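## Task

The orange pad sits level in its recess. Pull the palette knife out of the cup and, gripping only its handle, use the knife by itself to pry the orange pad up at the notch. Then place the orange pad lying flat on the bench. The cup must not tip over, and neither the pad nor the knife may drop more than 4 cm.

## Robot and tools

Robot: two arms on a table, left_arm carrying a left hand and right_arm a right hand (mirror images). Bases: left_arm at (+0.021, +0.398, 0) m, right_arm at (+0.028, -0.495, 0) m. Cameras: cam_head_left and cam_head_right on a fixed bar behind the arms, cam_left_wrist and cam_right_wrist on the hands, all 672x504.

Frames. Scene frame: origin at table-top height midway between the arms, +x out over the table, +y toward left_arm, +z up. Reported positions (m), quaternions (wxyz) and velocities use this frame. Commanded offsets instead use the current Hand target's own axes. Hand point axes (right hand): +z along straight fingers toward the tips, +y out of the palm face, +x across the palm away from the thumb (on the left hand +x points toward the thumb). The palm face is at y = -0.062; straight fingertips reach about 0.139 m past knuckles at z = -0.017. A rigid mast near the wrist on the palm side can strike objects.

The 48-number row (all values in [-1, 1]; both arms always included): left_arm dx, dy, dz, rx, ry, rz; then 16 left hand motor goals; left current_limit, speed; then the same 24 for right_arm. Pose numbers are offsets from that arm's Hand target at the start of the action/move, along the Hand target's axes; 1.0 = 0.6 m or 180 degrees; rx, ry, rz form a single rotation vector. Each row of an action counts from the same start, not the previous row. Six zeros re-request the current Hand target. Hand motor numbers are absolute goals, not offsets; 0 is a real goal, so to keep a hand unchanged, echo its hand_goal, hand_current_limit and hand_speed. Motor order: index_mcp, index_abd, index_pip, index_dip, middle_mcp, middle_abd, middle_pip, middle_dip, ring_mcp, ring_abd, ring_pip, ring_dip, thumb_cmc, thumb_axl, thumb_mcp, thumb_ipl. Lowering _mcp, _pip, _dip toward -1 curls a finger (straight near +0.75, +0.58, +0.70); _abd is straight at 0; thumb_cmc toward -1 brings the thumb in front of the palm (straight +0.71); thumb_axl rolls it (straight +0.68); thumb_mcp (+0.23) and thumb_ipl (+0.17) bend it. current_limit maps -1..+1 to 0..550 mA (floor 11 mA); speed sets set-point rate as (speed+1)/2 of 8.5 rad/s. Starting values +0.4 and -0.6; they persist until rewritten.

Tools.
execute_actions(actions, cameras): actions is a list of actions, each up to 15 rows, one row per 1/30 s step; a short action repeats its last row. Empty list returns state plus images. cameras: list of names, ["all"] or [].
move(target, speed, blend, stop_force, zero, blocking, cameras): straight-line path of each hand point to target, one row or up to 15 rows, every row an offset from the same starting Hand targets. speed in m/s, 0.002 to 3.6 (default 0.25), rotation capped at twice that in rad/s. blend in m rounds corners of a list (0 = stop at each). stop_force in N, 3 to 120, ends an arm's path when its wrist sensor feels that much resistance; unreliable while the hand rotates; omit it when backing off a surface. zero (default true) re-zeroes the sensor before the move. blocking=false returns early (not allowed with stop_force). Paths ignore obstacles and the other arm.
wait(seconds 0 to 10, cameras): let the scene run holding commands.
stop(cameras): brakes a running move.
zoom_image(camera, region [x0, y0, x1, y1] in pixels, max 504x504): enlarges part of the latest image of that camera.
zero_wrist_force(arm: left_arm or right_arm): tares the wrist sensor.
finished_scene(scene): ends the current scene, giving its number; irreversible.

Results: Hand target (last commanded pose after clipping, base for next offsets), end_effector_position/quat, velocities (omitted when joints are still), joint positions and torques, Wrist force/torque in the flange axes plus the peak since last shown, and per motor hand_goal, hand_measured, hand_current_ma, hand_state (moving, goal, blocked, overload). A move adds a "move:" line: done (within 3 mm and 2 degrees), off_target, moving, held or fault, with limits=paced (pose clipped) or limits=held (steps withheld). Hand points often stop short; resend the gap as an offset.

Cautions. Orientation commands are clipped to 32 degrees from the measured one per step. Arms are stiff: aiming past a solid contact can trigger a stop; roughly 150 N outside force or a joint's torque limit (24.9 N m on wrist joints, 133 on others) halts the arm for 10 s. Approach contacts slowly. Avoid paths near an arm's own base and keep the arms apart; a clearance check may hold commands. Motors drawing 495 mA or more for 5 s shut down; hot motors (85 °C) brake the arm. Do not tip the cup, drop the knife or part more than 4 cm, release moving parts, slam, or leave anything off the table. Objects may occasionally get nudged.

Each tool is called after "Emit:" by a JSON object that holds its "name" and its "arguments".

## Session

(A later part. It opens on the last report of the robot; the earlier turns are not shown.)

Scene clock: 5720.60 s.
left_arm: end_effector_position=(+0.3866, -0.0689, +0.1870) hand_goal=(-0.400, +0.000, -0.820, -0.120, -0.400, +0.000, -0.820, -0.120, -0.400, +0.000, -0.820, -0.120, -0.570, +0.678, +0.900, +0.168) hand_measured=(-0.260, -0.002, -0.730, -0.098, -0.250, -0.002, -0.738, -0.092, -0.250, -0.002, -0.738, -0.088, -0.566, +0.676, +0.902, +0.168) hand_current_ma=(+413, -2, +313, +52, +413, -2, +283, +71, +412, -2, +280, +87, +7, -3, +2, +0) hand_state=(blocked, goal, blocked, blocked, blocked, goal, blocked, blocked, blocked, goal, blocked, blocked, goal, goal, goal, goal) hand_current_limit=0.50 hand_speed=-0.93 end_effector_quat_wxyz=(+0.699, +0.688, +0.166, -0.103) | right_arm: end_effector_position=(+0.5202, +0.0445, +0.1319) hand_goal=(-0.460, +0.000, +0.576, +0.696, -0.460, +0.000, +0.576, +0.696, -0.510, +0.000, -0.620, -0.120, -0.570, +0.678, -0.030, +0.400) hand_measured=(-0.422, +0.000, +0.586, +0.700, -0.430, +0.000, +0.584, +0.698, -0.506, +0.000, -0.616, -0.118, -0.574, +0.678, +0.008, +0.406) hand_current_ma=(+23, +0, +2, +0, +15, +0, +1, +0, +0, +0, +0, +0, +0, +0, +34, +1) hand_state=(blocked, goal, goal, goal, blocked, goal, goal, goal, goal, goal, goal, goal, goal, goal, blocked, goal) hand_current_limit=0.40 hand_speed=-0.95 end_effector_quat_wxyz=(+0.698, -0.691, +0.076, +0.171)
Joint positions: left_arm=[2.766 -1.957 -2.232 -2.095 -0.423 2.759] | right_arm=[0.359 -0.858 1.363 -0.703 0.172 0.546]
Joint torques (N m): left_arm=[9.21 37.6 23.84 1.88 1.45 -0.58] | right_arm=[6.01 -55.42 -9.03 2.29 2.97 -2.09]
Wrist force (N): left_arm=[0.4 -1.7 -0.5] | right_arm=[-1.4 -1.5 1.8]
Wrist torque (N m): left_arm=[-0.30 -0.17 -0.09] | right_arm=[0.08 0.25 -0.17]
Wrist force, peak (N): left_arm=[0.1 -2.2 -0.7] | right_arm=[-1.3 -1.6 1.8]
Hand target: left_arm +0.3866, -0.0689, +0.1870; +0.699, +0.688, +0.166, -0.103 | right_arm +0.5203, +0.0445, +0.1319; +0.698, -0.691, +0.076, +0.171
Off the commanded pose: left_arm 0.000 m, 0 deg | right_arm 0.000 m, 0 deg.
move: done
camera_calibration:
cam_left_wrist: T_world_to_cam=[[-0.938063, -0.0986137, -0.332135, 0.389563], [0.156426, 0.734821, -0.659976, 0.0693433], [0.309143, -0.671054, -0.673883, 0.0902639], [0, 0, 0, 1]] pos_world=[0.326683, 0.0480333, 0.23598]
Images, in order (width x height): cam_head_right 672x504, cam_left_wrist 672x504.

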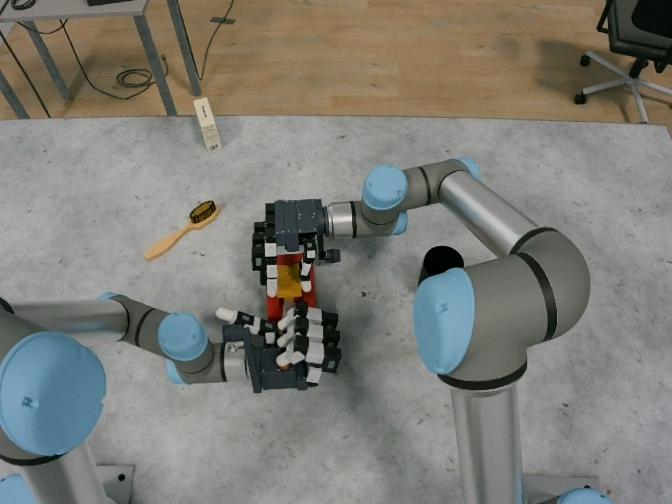

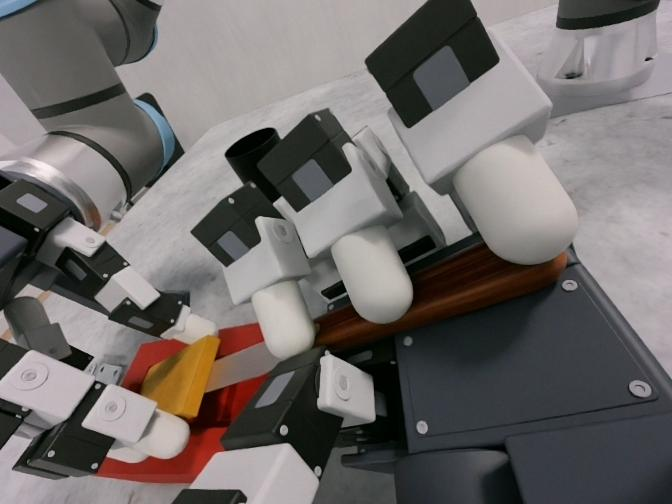

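Emit:
{"name": "move", "arguments": {"target": [0,0,0,0,0,0,-0.4,0,-0.82,-0.12,-0.4,0,-0.82,-0.12,-0.4,0,-0.82,-0.12,-0.571,0.677,0.9,0.1676,0.5,-0.93,0,0,0,0,0,0,-0.53,0,0.56,0.68,-0.53,0,0.56,0.68,-0.51,0,-0.62,-0.12,-0.571,0.677,-0.11,0.38,0.6,-0.95], "cameras": []}}

Emit:
{"name": "move", "arguments": {"target": [0,0,0,0,0,0,-0.4,0,-0.82,-0.12,-0.4,0,-0.82,-0.12,-0.4,0,-0.82,-0.12,-0.571,0.677,0.9,0.1676,0.5,-0.93,0,0,0,0,0,0,-0.62,0,0.55,0.67,-0.62,0,0.55,0.67,-0.51,0,-0.62,-0.12,-0.571,0.677,-0.22,0.37,0.6,-0.95], "cameras": ["cam_head_right","cam_left_wrist"]}}

Emit:
{"name": "zoom_image", "arguments": {"camera": "cam_left_wrist", "region": [0, 250, 260, 504]}}

Emit:
{"name": "zoom_image", "arguments": {"camera": "cam_head_right", "region": [220, 180, 360, 330]}}

Scene clock: 5740.63 s.
left_arm: end_effector_position=(+0.3866, -0.0689, +0.1870) hand_goal=(-0.400, +0.000, -0.820, -0.120, -0.400, +0.000, -0.820, -0.120, -0.400, +0.000, -0.820, -0.120, -0.570, +0.678, +0.900, +0.168) hand_measured=(-0.260, -0.002, -0.730, -0.098, -0.250, -0.002, -0.738, -0.092, -0.250, -0.002, -0.738, -0.088, -0.566, +0.676, +0.902, +0.168) hand_current_ma=(+413, -2, +313, +52, +413, -2, +283, +71, +413, -2, +280, +87, +7, -3, +2, +0) hand_state=(blocked, goal, blocked, blocked, blocked, goal, blocked, blocked, blocked, goal, blocked, blocked, goal, goal, goal, goal) hand_current_limit=0.50 hand_speed=-0.93 end_effector_quat_wxyz=(+0.699, +0.688, +0.166, -0.103) | right_arm: end_effector_position=(+0.5202, +0.0445, +0.1319) hand_goal=(-0.530, +0.000, +0.560, +0.680, -0.530, +0.000, +0.560, +0.680, -0.510, +0.000, -0.620, -0.120, -0.570, +0.678, -0.110, +0.380) hand_measured=(-0.434, +0.000, +0.590, +0.700, -0.440, +0.000, +0.586, +0.698, -0.506, +0.000, -0.616, -0.118, -0.574, +0.678, +0.006, +0.406) hand_current_ma=(+155, +0, +14, +6, +133, +0, +11, +5, +0, +0, +0, +0, +0, +0, +239, +17) hand_state=(moving, goal, moving, goal, moving, goal, moving, goal, goal, goal, goal, goal, goal, goal, moving, blocked) hand_current_limit=0.60 hand_speed=-0.95 end_effector_quat_wxyz=(+0.698, -0.691, +0.076, +0.171)
Joint positions: left_arm=[2.766 -1.957 -2.232 -2.095 -0.423 2.759] | right_arm=[0.359 -0.858 1.363 -0.703 0.172 0.546]
Joint torques (N m): left_arm=[9.81 37.79 23.29 2.02 1.48 -0.52] | right_arm=[2.97 -53.22 -9.29 1.78 2.7 -2.11]
Wrist force (N): left_arm=[0.2 -2.0 -0.3] | right_arm=[-1.3 -2.5 2.3]
Wrist torque (N m): left_arm=[-0.34 -0.15 -0.17] | right_arm=[0.05 0.22 -0.17]
Wrist force, peak (N): left_arm=[0.2 -2.7 -0.4] | right_arm=[-1.3 -2.5 2.3]
Hand target: left_arm +0.3866, -0.0689, +0.1870; +0.699, +0.688, +0.166, -0.103 | right_arm +0.5203, +0.0445, +0.1319; +0.698, -0.691, +0.076, +0.171
Off the commanded pose: left_arm 0.000 m, 0 deg | right_arm 0.000 m, 0 deg.
move: done
No camera images: "cameras" was empty.

Scene clock: 5741.33 s.
left_arm: end_effector_position=(+0.3866, -0.0689, +0.1870) hand_goal=(-0.400, +0.000, -0.820, -0.120, -0.400, +0.000, -0.820, -0.120, -0.400, +0.000, -0.820, -0.120, -0.570, +0.678, +0.900, +0.168) hand_measured=(-0.260, -0.002, -0.730, -0.098, -0.250, -0.002, -0.738, -0.092, -0.250, -0.002, -0.738, -0.088, -0.566, +0.676, +0.902, +0.168) hand_current_ma=(+413, -2, +313, +52, +412, -2, +283, +71, +413, -2, +280, +87, +7, -3, +2, +0) hand_state=(blocked, goal, blocked, blocked, blocked, goal, blocked, blocked, blocked, goal, blocked, blocked, goal, goal, goal, goal) hand_current_limit=0.50 hand_speed=-0.93 end_effector_quat_wxyz=(+0.699, +0.688, +0.166, -0.103) | right_arm: end_effector_position=(+0.5202, +0.0445, +0.1319) hand_goal=(-0.620, +0.000, +0.550, +0.670, -0.620, +0.000, +0.550, +0.670, -0.510, +0.000, -0.620, -0.120, -0.570, +0.678, -0.220, +0.370) hand_measured=(-0.448, +0.000, +0.606, +0.700, -0.456, +0.000, +0.602, +0.698, -0.506, +0.000, -0.616, -0.118, -0.574, +0.678, +0.004, +0.406) hand_current_ma=(+440, +0, +44, +13, +434, +0, +39, +12, +0, +0, +0, +0, +0, +0, +440, +33) hand_state=(blocked, goal, blocked, blocked, blocked, goal, blocked, blocked, goal, goal, goal, goal, goal, goal, blocked, blocked) hand_current_limit=0.60 hand_speed=-0.95 end_effector_quat_wxyz=(+0.698, -0.691, +0.076, +0.171)
Joint positions: left_arm=[2.766 -1.957 -2.232 -2.095 -0.423 2.759] | right_arm=[0.359 -0.858 1.363 -0.703 0.172 0.546]
Joint torques (N m): left_arm=[9.42 38.23 23.28 1.98 1.46 -0.52] | right_arm=[3.53 -53.51 -8.35 2 2.42 -2.13]
Wrist force (N): left_arm=[0.1 -3.2 0.0] | right_arm=[-1.6 -2.5 4.2]
Wrist torque (N m): left_arm=[-0.40 -0.20 -0.21] | right_arm=[0.09 0.20 -0.17]
Wrist force, peak (N): left_arm=[0.1 -3.2 0.0] | right_arm=[-1.6 -3.1 3.9]
Hand target: left_arm +0.3866, -0.0689, +0.1870; +0.699, +0.688, +0.166, -0.103 | right_arm +0.5203, +0.0445, +0.1319; +0.698, -0.691, +0.076, +0.171
Off the commanded pose: left_arm 0.000 m, 0 deg | right_arm 0.000 m, 0 deg.
move: done
camera_calibration:
cam_left_wrist: T_world_to_cam=[[-0.938063, -0.0986137, -0.332135, 0.389563], [0.156426, 0.734821, -0.659976, 0.0693433], [0.309143, -0.671054, -0.673883, 0.0902639], [0, 0, 0, 1]] pos_world=[0.326683, 0.0480333, 0.23598]
Images, in order (width x height): cam_head_right 672x504, cam_left_wrist 672x504.

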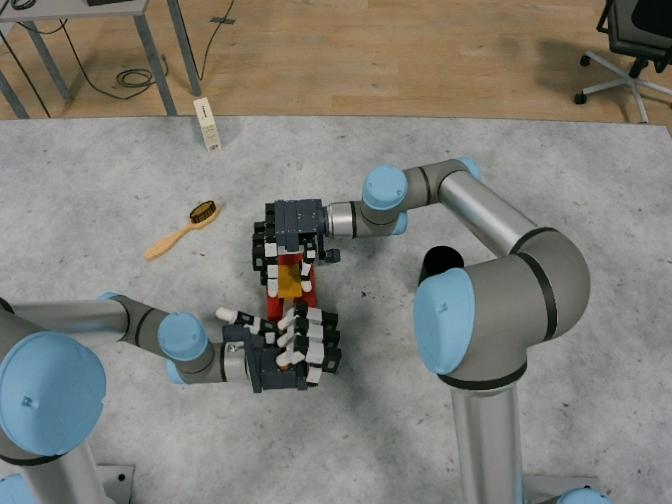

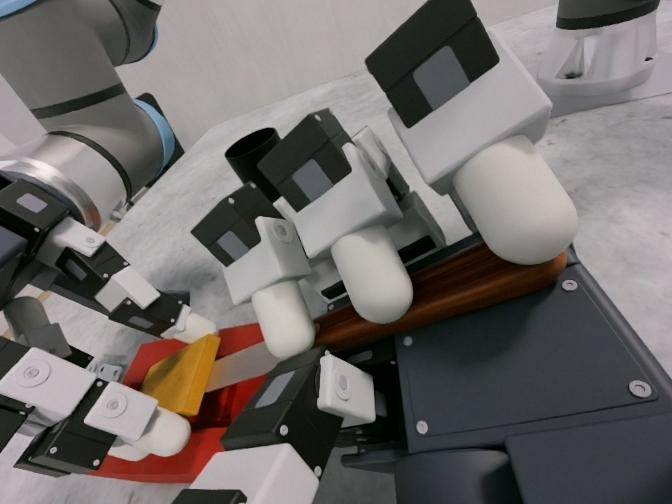

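Scaled by 1.938 from the camera's 672x504 image, which has a finer 960x720 frame.

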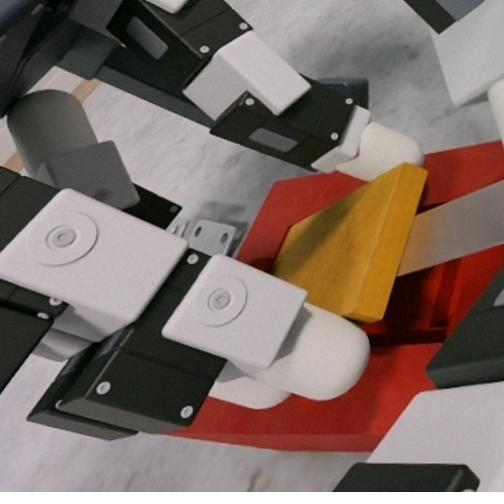

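Scaled by 3.360 from the camera's 672x504 image, which has a finer 960x720 frame.

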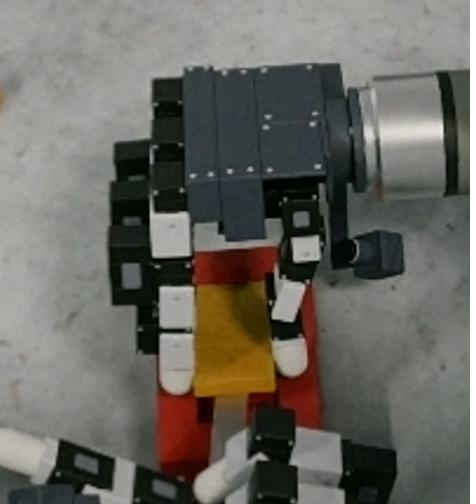

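Emit:
{"name": "move", "arguments": {"target": [0,0,0,0,0,0,-0.4,0,-0.82,-0.12,-0.4,0,-0.82,-0.12,-0.4,0,-0.82,-0.12,-0.571,0.677,0.9,0.1676,0.5,-0.93,-0.0133,0,0,0,0,0,-0.62,0,0.55,0.67,-0.62,0,0.55,0.67,-0.51,0,-0.62,-0.12,-0.571,0.677,-0.22,0.37,0.6,-0.95], "cameras": ["cam_head_right","cam_left_wrist"], "speed": 0.01, "stop_force": 12}}

Emit:
{"name": "zoom_image", "arguments": {"camera": "cam_left_wrist", "region": [0, 250, 260, 504]}}

Emit:
{"name": "zoom_image", "arguments": {"camera": "cam_head_right", "region": [220, 180, 360, 330]}}

Scene clock: 5762.07 s.
left_arm: end_effector_position=(+0.3866, -0.0689, +0.1870) hand_goal=(-0.400, +0.000, -0.820, -0.120, -0.400, +0.000, -0.820, -0.120, -0.400, +0.000, -0.820, -0.120, -0.570, +0.678, +0.900, +0.168) hand_measured=(-0.260, -0.002, -0.730, -0.098, -0.250, -0.002, -0.738, -0.092, -0.250, -0.002, -0.738, -0.088, -0.566, +0.676, +0.902, +0.168) hand_current_ma=(+413, -2, +313, +52, +412, -2, +283, +71, +412, -2, +280, +87, +7, -3, +2, +0) hand_state=(blocked, goal, blocked, blocked, blocked, goal, blocked, blocked, blocked, goal, blocked, blocked, goal, goal, goal, goal) hand_current_limit=0.50 hand_speed=-0.93 end_effector_quat_wxyz=(+0.699, +0.688, +0.166, -0.103) | right_arm: end_effector_position=(+0.5128, +0.0434, +0.1346) hand_goal=(-0.620, +0.000, +0.550, +0.670, -0.620, +0.000, +0.550, +0.670, -0.510, +0.000, -0.620, -0.120, -0.570, +0.678, -0.220, +0.370) hand_measured=(-0.456, -0.014, +0.606, +0.700, -0.458, -0.014, +0.602, +0.698, -0.506, +0.000, -0.616, -0.118, -0.588, +0.678, +0.004, +0.412) hand_current_ma=(+437, -2, +44, +13, +423, -2, +39, +12, +0, +0, +0, +0, -4, +0, +440, +45) hand_state=(blocked, goal, blocked, blocked, blocked, goal, blocked, blocked, goal, goal, goal, goal, goal, goal, blocked, blocked) hand_current_limit=0.60 hand_speed=-0.95 end_effector_quat_wxyz=(+0.698, -0.691, +0.076, +0.171)
Joint positions: left_arm=[2.766 -1.957 -2.232 -2.095 -0.423 2.759] | right_arm=[0.36 -0.875 1.387 -0.708 0.174 0.544]
Joint torques (N m): left_arm=[9.38 37.41 23.27 1.98 1.51 -0.51] | right_arm=[7.32 -54.54 -7.54 -2.78 2.38 2.8]
Wrist force (N): left_arm=[-1.0 -4.4 -0.6] | right_arm=[1.0 -2.9 2.3]
Wrist torque (N m): left_arm=[-0.44 -0.07 -0.41] | right_arm=[-0.01 0.11 -0.15]
Wrist force, peak (N): left_arm=[-1.1 -4.5 -0.8] | right_arm=[-1.6 -3.3 4.1]
Hand target: left_arm +0.3866, -0.0689, +0.1870; +0.699, +0.688, +0.166, -0.103 | right_arm +0.5128, +0.0434, +0.1346; +0.698, -0.691, +0.076, +0.171
Off the commanded pose: left_arm 0.000 m, 0 deg | right_arm 0.000 m, 0 deg.
move: done
camera_calibration:
cam_left_wrist: T_world_to_cam=[[-0.938063, -0.0986137, -0.332135, 0.389563], [0.156426, 0.734821, -0.659976, 0.0693433], [0.309143, -0.671054, -0.673883, 0.0902639], [0, 0, 0, 1]] pos_world=[0.326683, 0.0480333, 0.23598]
Images, in order (width x height): cam_head_right 672x504, cam_left_wrist 672x504.

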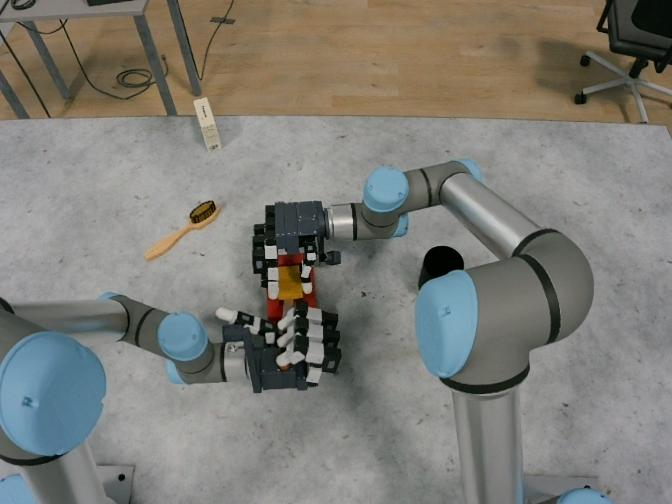

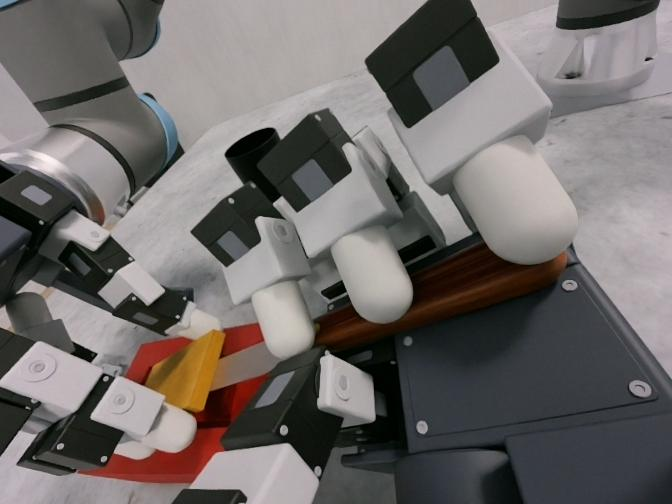

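Scaled by 1.938 from the camera's 672x504 image, which has a finer 960x720 frame.

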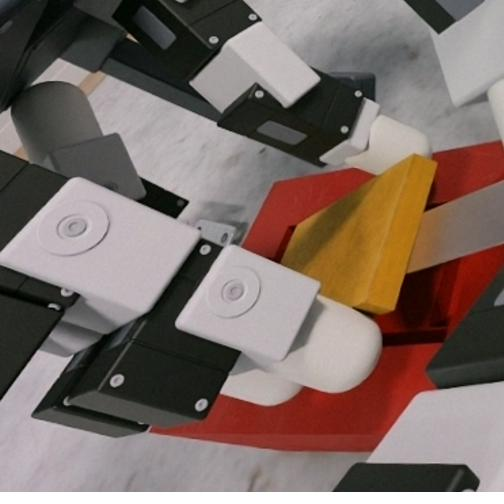

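Scaled by 3.360 from the camera's 672x504 image, which has a finer 960x720 frame.

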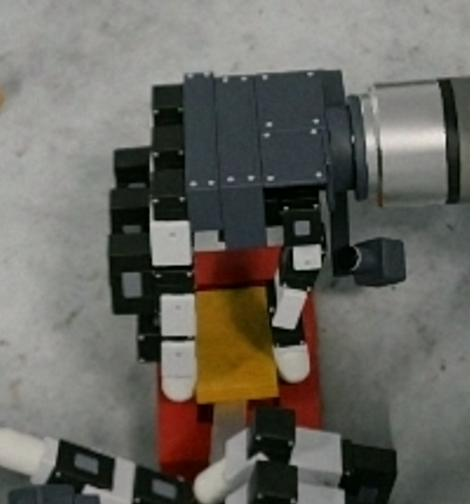

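Emit:
{"name": "move", "arguments": {"target": [[0,0,0,0,0,0,-0.4,0,-0.82,-0.12,-0.4,0,-0.82,-0.12,-0.4,0,-0.82,-0.12,-0.571,0.677,0.9,0.1676,0.5,-0.93,-0.0083,0,0,0,0,0,-0.62,0,0.55,0.67,-0.62,0,0.55,0.67,-0.51,0,-0.62,-0.12,-0.571,0.677,-0.22,0.37,0.6,-0.95],[0,0,0,0,0,0,-0.4,0,-0.82,-0.12,-0.4,0,-0.82,-0.12,-0.4,0,-0.82,-0.12,-0.571,0.677,0.9,0.1676,0.5,-0.93,-0.0200,-0.0313,0.0011,0,0,0,-0.62,0,0.55,0.67,-0.62,0,0.55,0.67,-0.51,0,-0.62,-0.12,-0.571,0.677,-0.22,0.37,0.6,-0.95]], "cameras": ["cam_head_right","cam_left_wrist"], "speed": 0.012, "stop_force": 12}}

Emit:
{"name": "zoom_image", "arguments": {"camera": "cam_left_wrist", "region": [0, 250, 260, 504]}}

Emit:
{"name": "zoom_image", "arguments": {"camera": "cam_head_right", "region": [220, 180, 360, 330]}}

Scene clock: 5777.93 s.
left_arm: end_effector_position=(+0.3866, -0.0689, +0.1870) hand_goal=(-0.400, +0.000, -0.820, -0.120, -0.400, +0.000, -0.820, -0.120, -0.400, +0.000, -0.820, -0.120, -0.570, +0.678, +0.900, +0.168) hand_measured=(-0.260, -0.002, -0.730, -0.098, -0.250, -0.002, -0.738, -0.092, -0.250, -0.002, -0.738, -0.088, -0.566, +0.676, +0.902, +0.168) hand_current_ma=(+413, -2, +313, +52, +412, -2, +283, +71, +412, -2, +280, +87, +7, -3, +2, +0) hand_state=(blocked, goal, blocked, blocked, blocked, goal, blocked, blocked, blocked, goal, blocked, blocked, goal, goal, goal, goal) hand_current_limit=0.50 hand_speed=-0.93 end_effector_quat_wxyz=(+0.699, +0.688, +0.166, -0.103) | right_arm: end_effector_position=(+0.5081, +0.0427, +0.1564) hand_goal=(-0.620, +0.000, +0.550, +0.670, -0.620, +0.000, +0.550, +0.670, -0.510, +0.000, -0.620, -0.120, -0.570, +0.678, -0.220, +0.370) hand_measured=(-0.456, -0.022, +0.614, +0.700, -0.498, -0.014, +0.602, +0.698, -0.506, +0.000, -0.616, -0.118, -0.540, +0.680, +0.004, +0.416) hand_current_ma=(+433, -5, +57, +13, +237, -2, +39, +12, +0, +0, +0, +0, +13, +0, +440, +54) hand_state=(blocked, blocked, blocked, blocked, blocked, goal, blocked, blocked, goal, goal, goal, goal, blocked, goal, blocked, blocked) hand_current_limit=0.60 hand_speed=-0.95 end_effector_quat_wxyz=(+0.698, -0.691, +0.076, +0.171)
Joint positions: left_arm=[2.766 -1.957 -2.232 -2.095 -0.423 2.759] | right_arm=[0.362 -0.91 1.385 -0.67 0.175 0.542]
Joint torques (N m): left_arm=[9.14 38.12 23.1 1.91 1.47 -0.37] | right_arm=[4.45 -53.76 -27.57 2.27 2.61 -2.06]
Wrist force (N): left_arm=[0.2 -1.4 -0.7] | right_arm=[-1.2 -0.5 1.1]
Wrist torque (N m): left_arm=[-0.28 -0.11 -0.07] | right_arm=[0.11 0.26 -0.12]
Wrist force, peak (N): left_arm=[-1.6 -5.2 -0.8] | right_arm=[1.3 -4.4 2.2]
Hand target: left_arm +0.3866, -0.0689, +0.1870; +0.699, +0.688, +0.166, -0.103 | right_arm +0.5081, +0.0427, +0.1564; +0.698, -0.691, +0.076, +0.171
Off the commanded pose: left_arm 0.000 m, 0 deg | right_arm 0.000 m, 0 deg.
move: done
camera_calibration:
cam_left_wrist: T_world_to_cam=[[-0.938063, -0.0986137, -0.332135, 0.389563], [0.156426, 0.734821, -0.659976, 0.0693433], [0.309143, -0.671054, -0.673883, 0.0902639], [0, 0, 0, 1]] pos_world=[0.326683, 0.0480333, 0.23598]
Images, in order (width x height): cam_head_right 672x504, cam_left_wrist 672x504.

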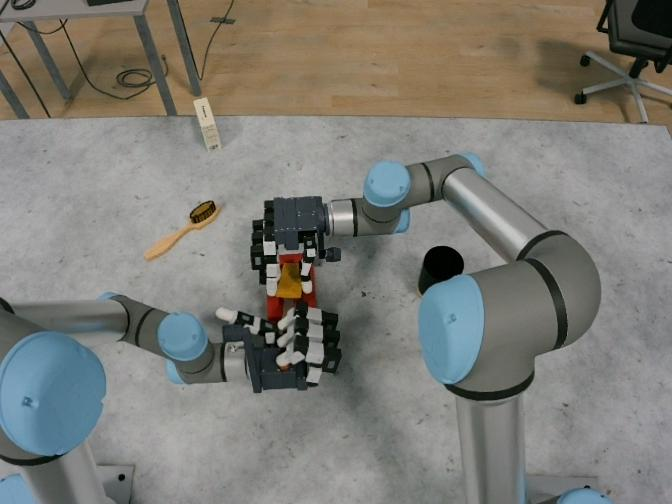

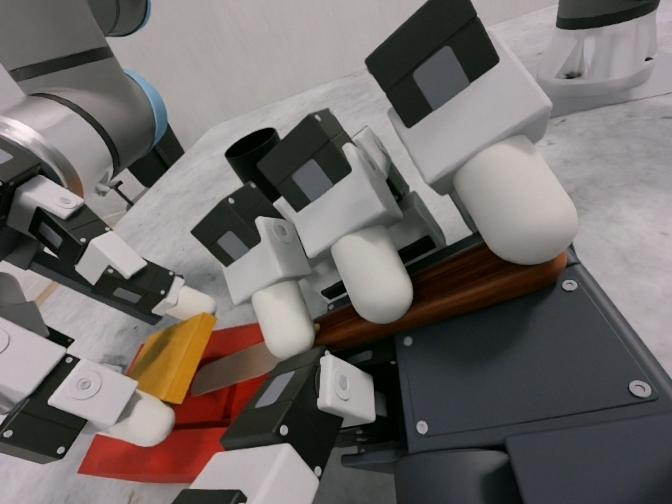

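Scaled by 1.938 from the camera's 672x504 image, which has a finer 960x720 frame.

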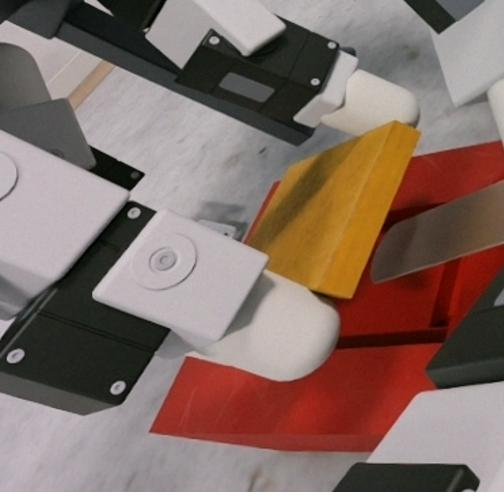

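Scaled by 3.360 from the camera's 672x504 image, which has a finer 960x720 frame.

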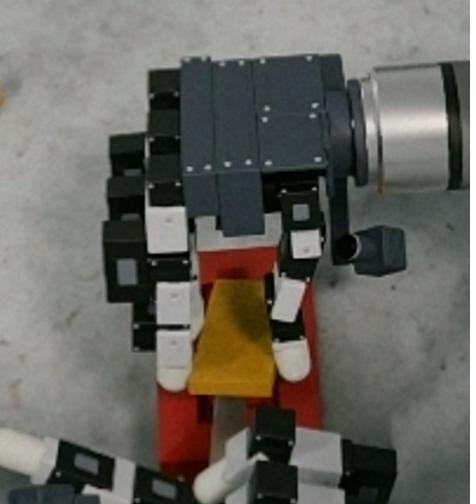

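Emit:
{"name": "execute_actions", "arguments": {"actions": [], "cameras": ["cam_head_left","cam_head_right","cam_left_wrist"]}}

Emit:
{"name": "zoom_image", "arguments": {"camera": "cam_head_right", "region": [260, 240, 325, 310]}}

Emit:
{"name": "zoom_image", "arguments": {"camera": "cam_head_left", "region": [255, 240, 330, 310]}}

Emit:
{"name": "zoom_image", "arguments": {"camera": "cam_left_wrist", "region": [60, 270, 260, 470]}}

Scene clock: 5818.13 s.
left_arm: end_effector_position=(+0.3866, -0.0689, +0.1870) hand_goal=(-0.400, +0.000, -0.820, -0.120, -0.400, +0.000, -0.820, -0.120, -0.400, +0.000, -0.820, -0.120, -0.570, +0.678, +0.900, +0.168) hand_measured=(-0.260, -0.002, -0.730, -0.098, -0.250, -0.002, -0.738, -0.092, -0.250, -0.002, -0.738, -0.088, -0.566, +0.676, +0.902, +0.168) hand_current_ma=(+413, -2, +313, +52, +412, -2, +283, +71, +412, -2, +280, +87, +7, -3, +2, +0) hand_state=(blocked, goal, blocked, blocked, blocked, goal, blocked, blocked, blocked, goal, blocked, blocked, goal, goal, goal, goal) hand_current_limit=0.50 hand_speed=-0.93 end_effector_quat_wxyz=(+0.699, +0.688, +0.166, -0.103) | right_arm: end_effector_position=(+0.5081, +0.0427, +0.1564) hand_goal=(-0.620, +0.000, +0.550, +0.670, -0.620, +0.000, +0.550, +0.670, -0.510, +0.000, -0.620, -0.120, -0.570, +0.678, -0.220, +0.370) hand_measured=(-0.456, -0.022, +0.614, +0.700, -0.498, -0.014, +0.602, +0.698, -0.506, +0.000, -0.616, -0.118, -0.540, +0.680, +0.004, +0.416) hand_current_ma=(+433, -5, +57, +13, +237, -2, +39, +12, +0, +0, +0, +0, +13, +0, +440, +54) hand_state=(blocked, blocked, blocked, blocked, blocked, goal, blocked, blocked, goal, goal, goal, goal, blocked, goal, blocked, blocked) hand_current_limit=0.60 hand_speed=-0.95 end_effector_quat_wxyz=(+0.698, -0.691, +0.076, +0.171)
Joint positions: left_arm=[2.766 -1.957 -2.232 -2.095 -0.423 2.759] | right_arm=[0.362 -0.91 1.385 -0.67 0.175 0.542]
Joint velocities: within noise
Joint torques (N m): left_arm=[8.8 37.9 23.24 1.85 1.37 -0.35] | right_arm=[6.26 -51.05 -27.5 2.1 2.95 -2.04]
Motor temperatures (°C): left_arm=[28 29 30 32 38 38] | right_arm=[25 29 25 35 35 35]
Wrist force (N): left_arm=[-0.1 -1.5 -0.7] | right_arm=[-1.2 -0.5 1.1]
Wrist torque (N m): left_arm=[-0.29 -0.09 -0.09] | right_arm=[0.12 0.27 -0.13]
Wrist force, peak (N): left_arm=[0.1 -1.7 -0.8] | right_arm=[-1.2 -0.6 1.4]
Hand target: left_arm +0.3866, -0.0689, +0.1870; +0.699, +0.688, +0.166, -0.103 | right_arm +0.5081, +0.0427, +0.1564; +0.698, -0.691, +0.076, +0.171
Off the commanded pose: left_arm 0.000 m, 0 deg | right_arm 0.000 m, 0 deg.
camera_calibration:
cam_left_wrist: T_world_to_cam=[[-0.938063, -0.0986137, -0.332135, 0.389563], [0.156426, 0.734821, -0.659976, 0.0693433], [0.309143, -0.671054, -0.673883, 0.0902639], [0, 0, 0, 1]] pos_world=[0.326683, 0.0480333, 0.23598]
Images, in order (width x height): cam_head_left 672x504, cam_head_right 672x504, cam_left_wrist 672x504.

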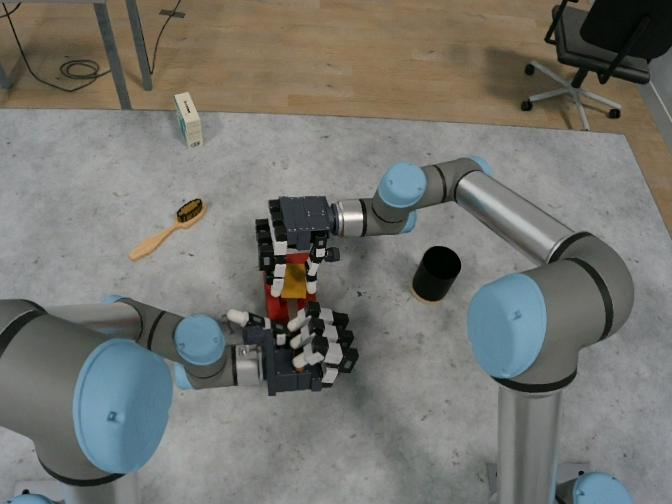

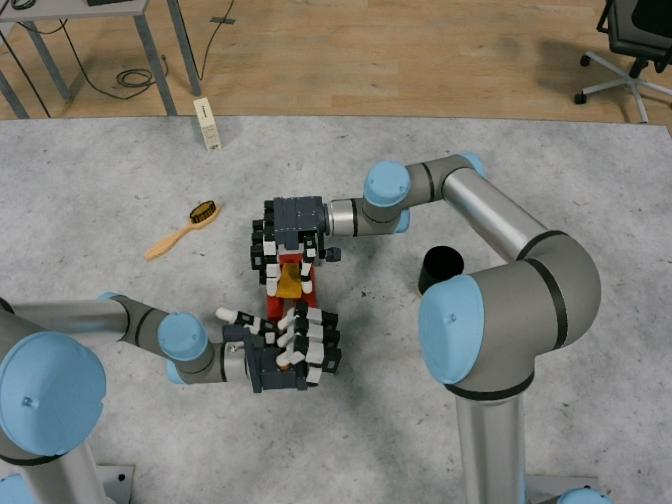

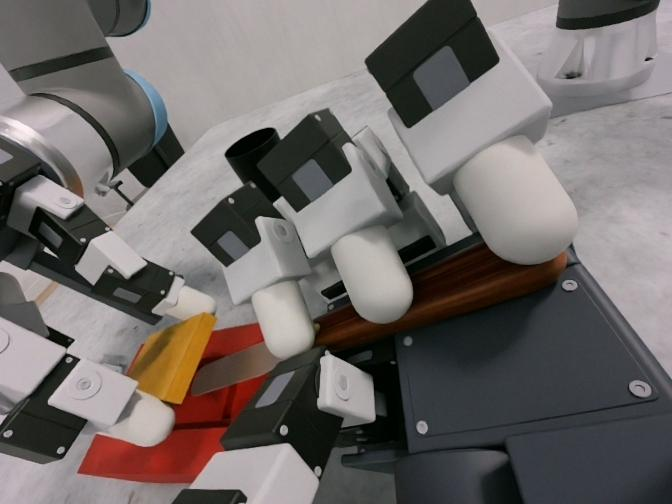

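Scaled by 7.200 from the camera's 672x504 image, which has a finer 960x720 frame.

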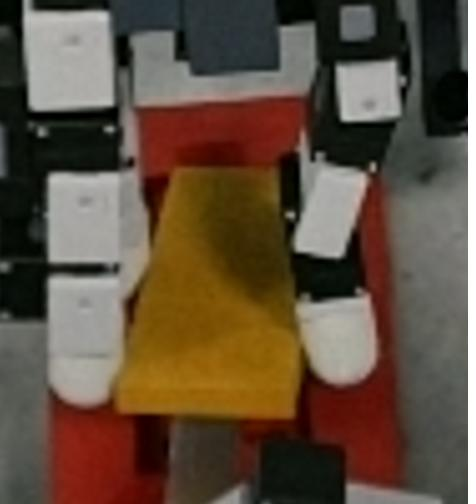

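Scaled by 6.720 from the camera's 672x504 image, which has a finer 960x720 frame.

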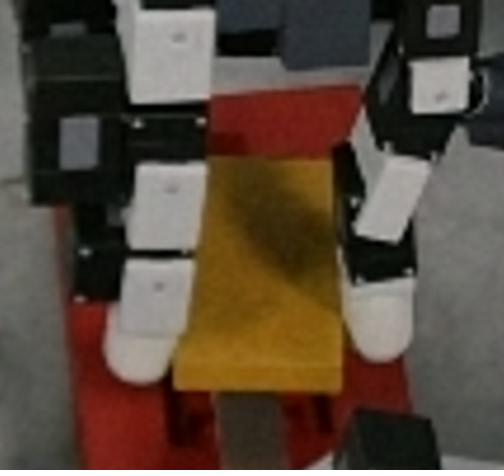

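Scaled by 2.520 from the camera's 672x504 image, which has a finer 960x720 frame.

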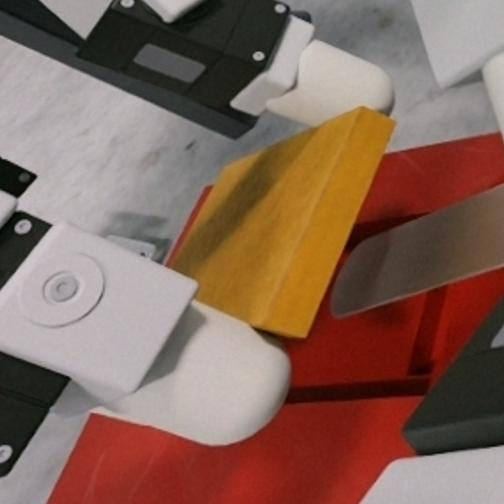

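Emit:
{"name": "move", "arguments": {"target": [0,0,0,0,0,0,-0.4,0,-0.82,-0.12,-0.4,0,-0.82,-0.12,-0.4,0,-0.82,-0.12,-0.571,0.677,0.9,0.1676,0.5,-0.93,-0.0285,-0.0783,0.0028,0,0,0,-0.62,0,0.55,0.67,-0.62,0,0.55,0.67,-0.51,0,-0.62,-0.12,-0.571,0.677,-0.22,0.37,0.6,-0.95], "cameras": ["cam_head_left","cam_head_right","cam_left_wrist"], "speed": 0.03}}

Emit:
{"name": "zoom_image", "arguments": {"camera": "cam_left_wrist", "region": [0, 180, 300, 480]}}

Emit:
{"name": "zoom_image", "arguments": {"camera": "cam_head_right", "region": [250, 220, 335, 310]}}

Emit:
{"name": "zoom_image", "arguments": {"camera": "cam_head_left", "region": [245, 220, 340, 310]}}

Scene clock: 5866.77 s.
left_arm: end_effector_position=(+0.3866, -0.0689, +0.1870) hand_goal=(-0.400, +0.000, -0.820, -0.120, -0.400, +0.000, -0.820, -0.120, -0.400, +0.000, -0.820, -0.120, -0.570, +0.678, +0.900, +0.168) hand_measured=(-0.260, -0.002, -0.730, -0.098, -0.250, -0.002, -0.738, -0.092, -0.250, -0.002, -0.738, -0.088, -0.566, +0.676, +0.902, +0.168) hand_current_ma=(+413, -2, +313, +52, +413, -2, +283, +71, +412, -2, +280, +87, +7, -3, +2, +0) hand_state=(blocked, goal, blocked, blocked, blocked, goal, blocked, blocked, blocked, goal, blocked, blocked, goal, goal, goal, goal) hand_current_limit=0.50 hand_speed=-0.93 end_effector_quat_wxyz=(+0.699, +0.688, +0.166, -0.103) | right_arm: end_effector_position=(+0.5082, +0.0427, +0.2064) hand_goal=(-0.620, +0.000, +0.550, +0.670, -0.620, +0.000, +0.550, +0.670, -0.510, +0.000, -0.620, -0.120, -0.570, +0.678, -0.220, +0.370) hand_measured=(-0.456, -0.022, +0.614, +0.700, -0.498, -0.014, +0.602, +0.698, -0.506, +0.000, -0.616, -0.118, -0.540, +0.680, +0.004, +0.416) hand_current_ma=(+433, -5, +58, +13, +237, -2, +39, +12, +0, +0, +0, +0, +13, +0, +440, +54) hand_state=(blocked, blocked, blocked, blocked, blocked, goal, blocked, blocked, goal, goal, goal, goal, blocked, goal, blocked, blocked) hand_current_limit=0.60 hand_speed=-0.95 end_effector_quat_wxyz=(+0.698, -0.691, +0.076, +0.171)
Joint positions: left_arm=[2.766 -1.957 -2.232 -2.095 -0.423 2.759] | right_arm=[0.362 -0.959 1.329 -0.565 0.175 0.543]
Joint torques (N m): left_arm=[8.91 38.37 22.96 1.8 1.26 -0.38] | right_arm=[-1.46 -53.76 -28.96 2.28 -0.04 -2.16]
Wrist force (N): left_arm=[0.1 -1.6 -0.7] | right_arm=[-1.1 -0.5 1.1]
Wrist torque (N m): left_arm=[-0.30 -0.11 -0.07] | right_arm=[0.12 0.24 -0.08]
Wrist force, peak (N): left_arm=[0.2 -1.7 -0.8] | right_arm=[-1.2 -0.6 1.4]
Hand target: left_arm +0.3866, -0.0689, +0.1870; +0.699, +0.688, +0.166, -0.103 | right_arm +0.5082, +0.0427, +0.2064; +0.698, -0.691, +0.076, +0.171
Off the commanded pose: left_arm 0.000 m, 0 deg | right_arm 0.000 m, 0 deg.
move: done
camera_calibration:
cam_left_wrist: T_world_to_cam=[[-0.938063, -0.0986137, -0.332135, 0.389563], [0.156426, 0.734821, -0.659976, 0.0693433], [0.309143, -0.671054, -0.673883, 0.0902639], [0, 0, 0, 1]] pos_world=[0.326683, 0.0480333, 0.23598]
Images, in order (width x height): cam_head_left 672x504, cam_head_right 672x504, cam_left_wrist 672x504.

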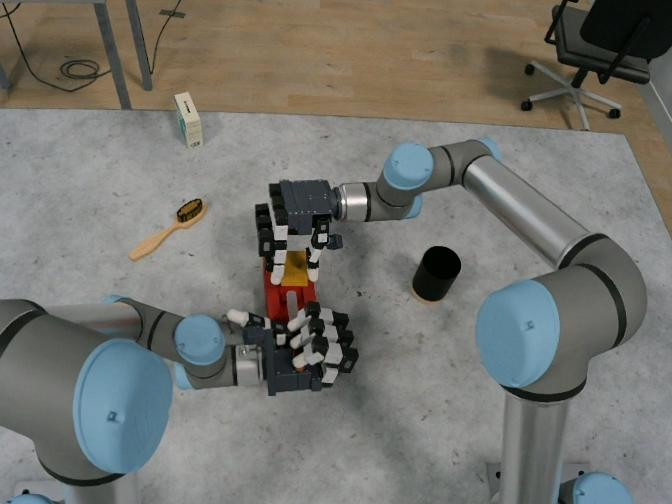

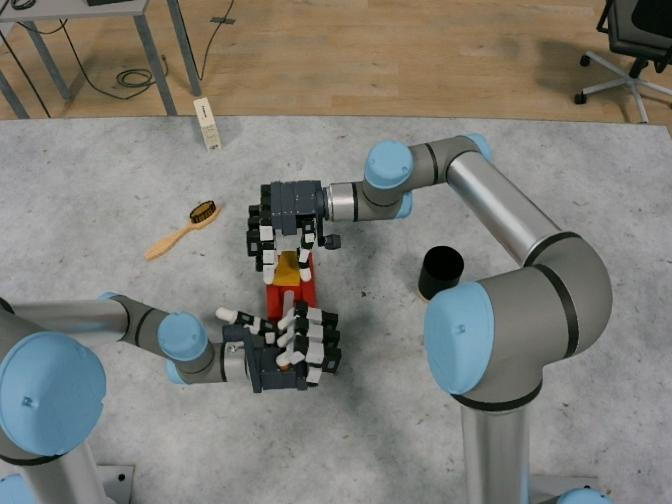

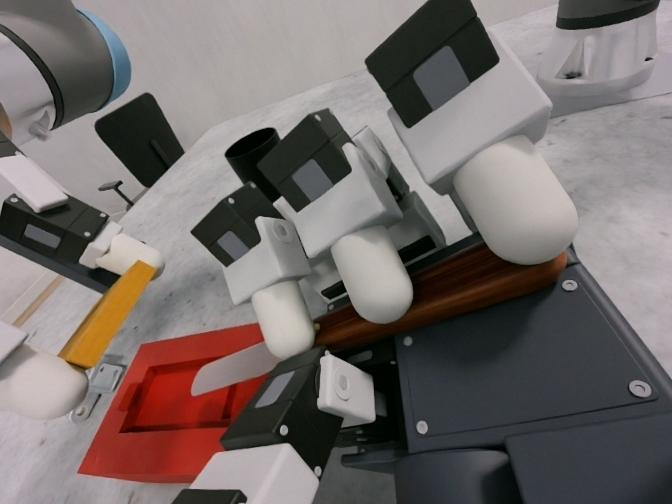

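Scaled by 1.680 from the camera's 672x504 image, which has a finer 960x720 frame.

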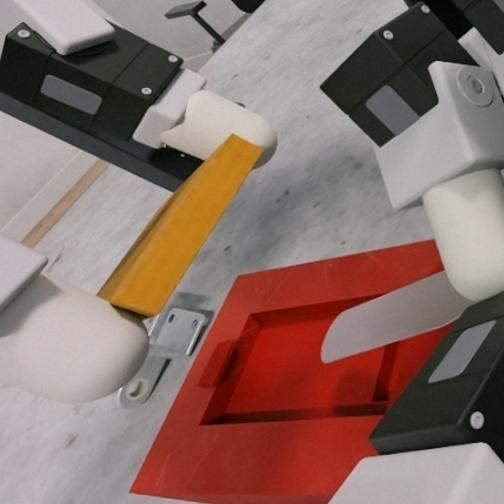

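Scaled by 5.600 from the camera's 672x504 image, which has a finer 960x720 frame.

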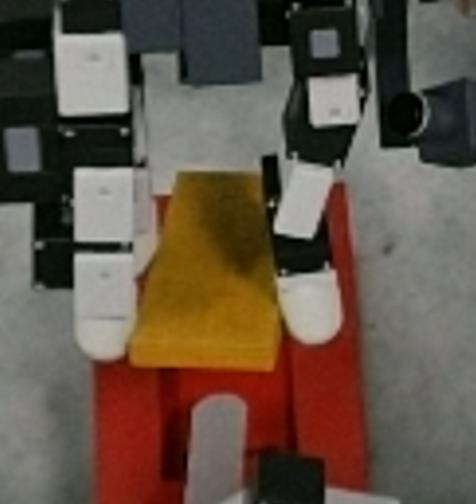

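Scaled by 5.305 from the camera's 672x504 image, which has a finer 960x720 frame.

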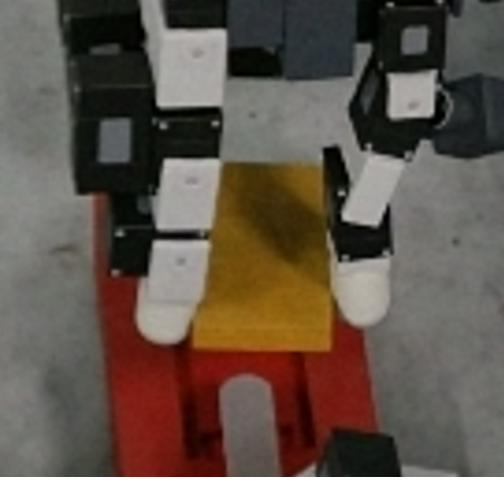

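Emit:
{"name": "move", "arguments": {"target": [0,0,0,0,0,0,-0.4,0,-0.82,-0.12,-0.4,0,-0.82,-0.12,-0.4,0,-0.82,-0.12,-0.571,0.677,0.9,0.1676,0.5,-0.93,0.0205,-0.1852,-0.0053,0,0,0,-0.62,0,0.55,0.67,-0.62,0,0.55,0.67,-0.51,0,-0.62,-0.12,-0.571,0.677,-0.22,0.37,0.6,-0.95], "cameras": ["cam_head_left","cam_head_right"], "speed": 0.05}}

Emit:
{"name": "move", "arguments": {"target": [-0.1565,0.0087,-0.0047,0,0,0,-0.4,0,-0.82,-0.12,-0.4,0,-0.82,-0.12,-0.4,0,-0.82,-0.12,-0.571,0.677,0.9,0.1676,0.5,-0.93,0,0,0,0,0,0,-0.62,0,0.55,0.67,-0.62,0,0.55,0.67,-0.51,0,-0.62,-0.12,-0.571,0.677,-0.22,0.37,0.6,-0.95], "cameras": ["cam_head_left","cam_head_right"], "speed": 0.05}}

Scene clock: 6042.57 s.
left_arm: end_effector_position=(+0.3866, -0.0689, +0.1870) hand_goal=(-0.400, +0.000, -0.820, -0.120, -0.400, +0.000, -0.820, -0.120, -0.400, +0.000, -0.820, -0.120, -0.570, +0.678, +0.900, +0.168) hand_measured=(-0.260, -0.002, -0.730, -0.098, -0.250, -0.002, -0.738, -0.092, -0.250, -0.002, -0.738, -0.088, -0.566, +0.676, +0.902, +0.168) hand_current_ma=(+413, -2, +313, +52, +413, -2, +283, +71, +412, -2, +280, +87, +7, -3, +2, +0) hand_state=(blocked, goal, blocked, blocked, blocked, goal, blocked, blocked, blocked, goal, blocked, blocked, goal, goal, goal, goal) hand_current_limit=0.50 hand_speed=-0.93 end_effector_quat_wxyz=(+0.699, +0.688, +0.166, -0.103) | right_arm: end_effector_position=(+0.5584, +0.0426, +0.3064) hand_goal=(-0.620, +0.000, +0.550, +0.670, -0.620, +0.000, +0.550, +0.670, -0.510, +0.000, -0.620, -0.120, -0.570, +0.678, -0.220, +0.370) hand_measured=(-0.456, -0.022, +0.614, +0.700, -0.498, -0.014, +0.602, +0.698, -0.506, +0.000, -0.616, -0.118, -0.540, +0.680, +0.004, +0.416) hand_current_ma=(+433, -5, +58, +13, +237, -2, +39, +12, +0, +0, +0, +0, +13, +0, +440, +54) hand_state=(blocked, blocked, blocked, blocked, blocked, goal, blocked, blocked, goal, goal, goal, goal, blocked, goal, blocked, blocked) hand_current_limit=0.60 hand_speed=-0.95 end_effector_quat_wxyz=(+0.698, -0.691, +0.076, +0.171)
Joint positions: left_arm=[2.766 -1.957 -2.232 -2.095 -0.423 2.759] | right_arm=[0.339 -0.91 0.986 -0.301 0.154 0.572]
Joint torques (N m): left_arm=[8.84 38.13 22.55 1.79 1.07 -0.26] | right_arm=[1.71 -43.3 -29.87 2.28 -2.47 -2.11]
Wrist force (N): left_arm=[0.0 -1.5 -0.7] | right_arm=[-1.0 -0.5 1.1]
Wrist torque (N m): left_arm=[-0.28 -0.10 -0.08] | right_arm=[0.10 0.23 -0.08]
Wrist force, peak (N): left_arm=[0.1 -1.6 -0.8] | right_arm=[-1.0 -0.9 1.5]
Hand target: left_arm +0.3866, -0.0689, +0.1870; +0.699, +0.688, +0.166, -0.103 | right_arm +0.5583, +0.0427, +0.3064; +0.698, -0.691, +0.076, +0.171
Off the commanded pose: left_arm 0.000 m, 0 deg | right_arm 0.000 m, 0 deg.
move: done
Images, in order (width x height): cam_head_left 672x504, cam_head_right 672x504.

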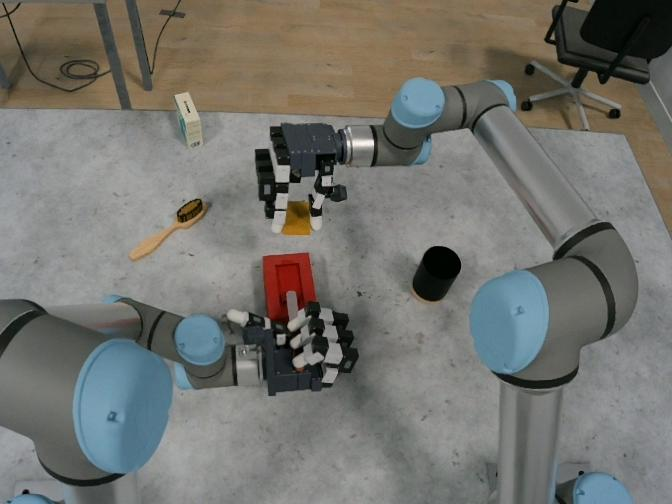

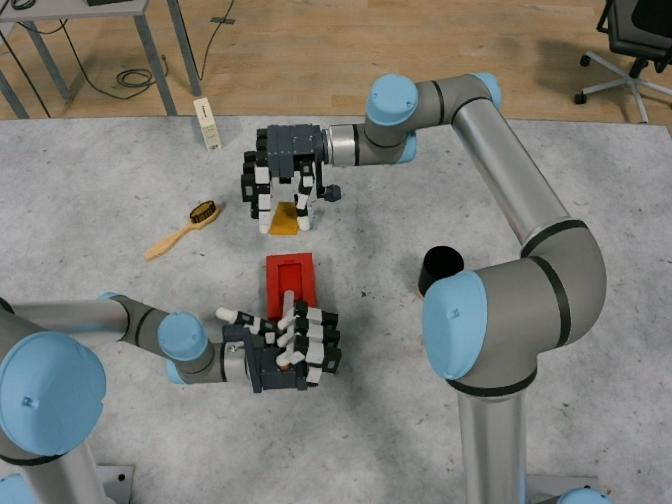

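Scene clock: 6044.87 s.
left_arm: end_effector_position=(+0.3017, -0.0737, +0.2270) hand_goal=(-0.400, +0.000, -0.820, -0.120, -0.400, +0.000, -0.820, -0.120, -0.400, +0.000, -0.820, -0.120, -0.570, +0.678, +0.900, +0.168) hand_measured=(-0.260, -0.002, -0.730, -0.098, -0.250, -0.002, -0.738, -0.092, -0.250, -0.002, -0.738, -0.088, -0.566, +0.676, +0.902, +0.168) hand_current_ma=(+412, -2, +313, +52, +412, -2, +283, +71, +413, -2, +280, +87, +7, -3, +2, +0) hand_state=(blocked, goal, blocked, blocked, blocked, goal, blocked, blocked, blocked, goal, blocked, blocked, goal, goal, goal, goal) hand_current_limit=0.50 hand_speed=-0.93 end_effector_quat_wxyz=(+0.699, +0.688, +0.166, -0.103) | right_arm: end_effector_position=(+0.5583, +0.0427, +0.3064) hand_goal=(-0.620, +0.000, +0.550, +0.670, -0.620, +0.000, +0.550, +0.670, -0.510, +0.000, -0.620, -0.120, -0.570, +0.678, -0.220, +0.370) hand_measured=(-0.456, -0.022, +0.614, +0.700, -0.498, -0.014, +0.602, +0.698, -0.506, +0.000, -0.616, -0.118, -0.540, +0.680, +0.004, +0.416) hand_current_ma=(+433, -5, +58, +13, +237, -2, +39, +12, +0, +0, +0, +0, +13, +0, +440, +54) hand_state=(blocked, blocked, blocked, blocked, blocked, goal, blocked, blocked, goal, goal, goal, goal, blocked, goal, blocked, blocked) hand_current_limit=0.60 hand_speed=-0.95 end_effector_quat_wxyz=(+0.698, -0.691, +0.076, +0.171)
Joint positions: left_arm=[2.653 -1.746 -2.37 -2.168 -0.536 2.759] | right_arm=[0.339 -0.91 0.986 -0.3 0.154 0.572]
Joint torques (N m): left_arm=[-8.28 31.71 2.01 -0.47 -2.04 1.48] | right_arm=[5.8 -43.15 -30.11 2.37 -2.39 -2.13]
Wrist force (N): left_arm=[0.1 -1.3 -0.8] | right_arm=[-0.9 -0.5 1.3]
Wrist torque (N m): left_arm=[-0.25 -0.11 -0.07] | right_arm=[0.08 0.21 -0.07]
Wrist force, peak (N): left_arm=[0.4 -1.7 -0.7] | right_arm=[-1.1 -0.5 1.5]
Hand target: left_arm +0.3016, -0.0737, +0.2270; +0.699, +0.688, +0.166, -0.103 | right_arm +0.5583, +0.0427, +0.3064; +0.698, -0.691, +0.076, +0.171
Off the commanded pose: left_arm 0.000 m, 0 deg | right_arm 0.000 m, 0 deg.
move: done
Images, in order (width x height): cam_head_left 672x504, cam_head_right 672x504.

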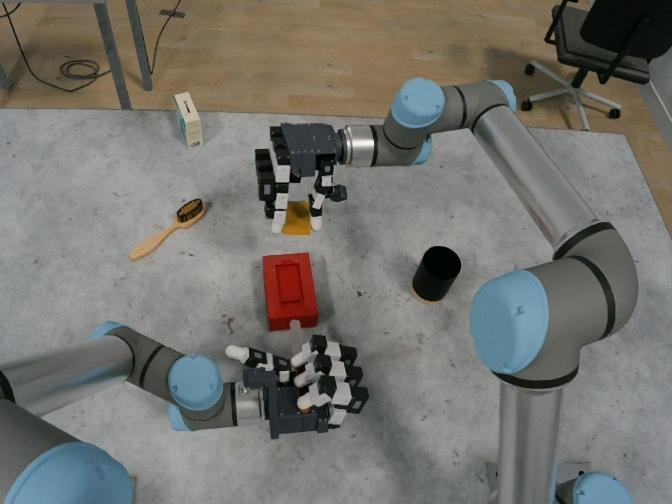

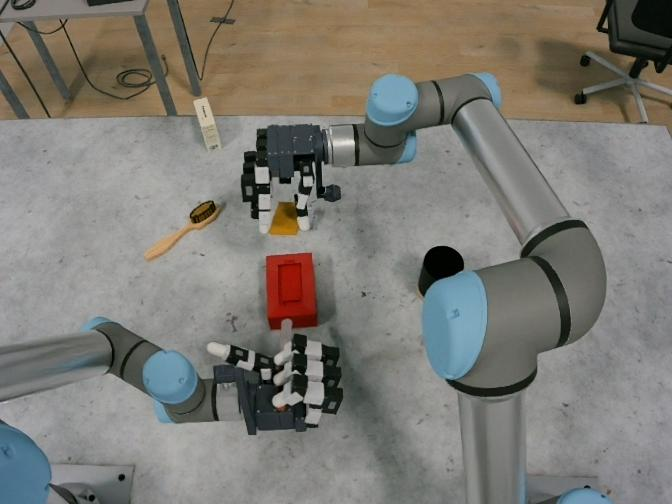

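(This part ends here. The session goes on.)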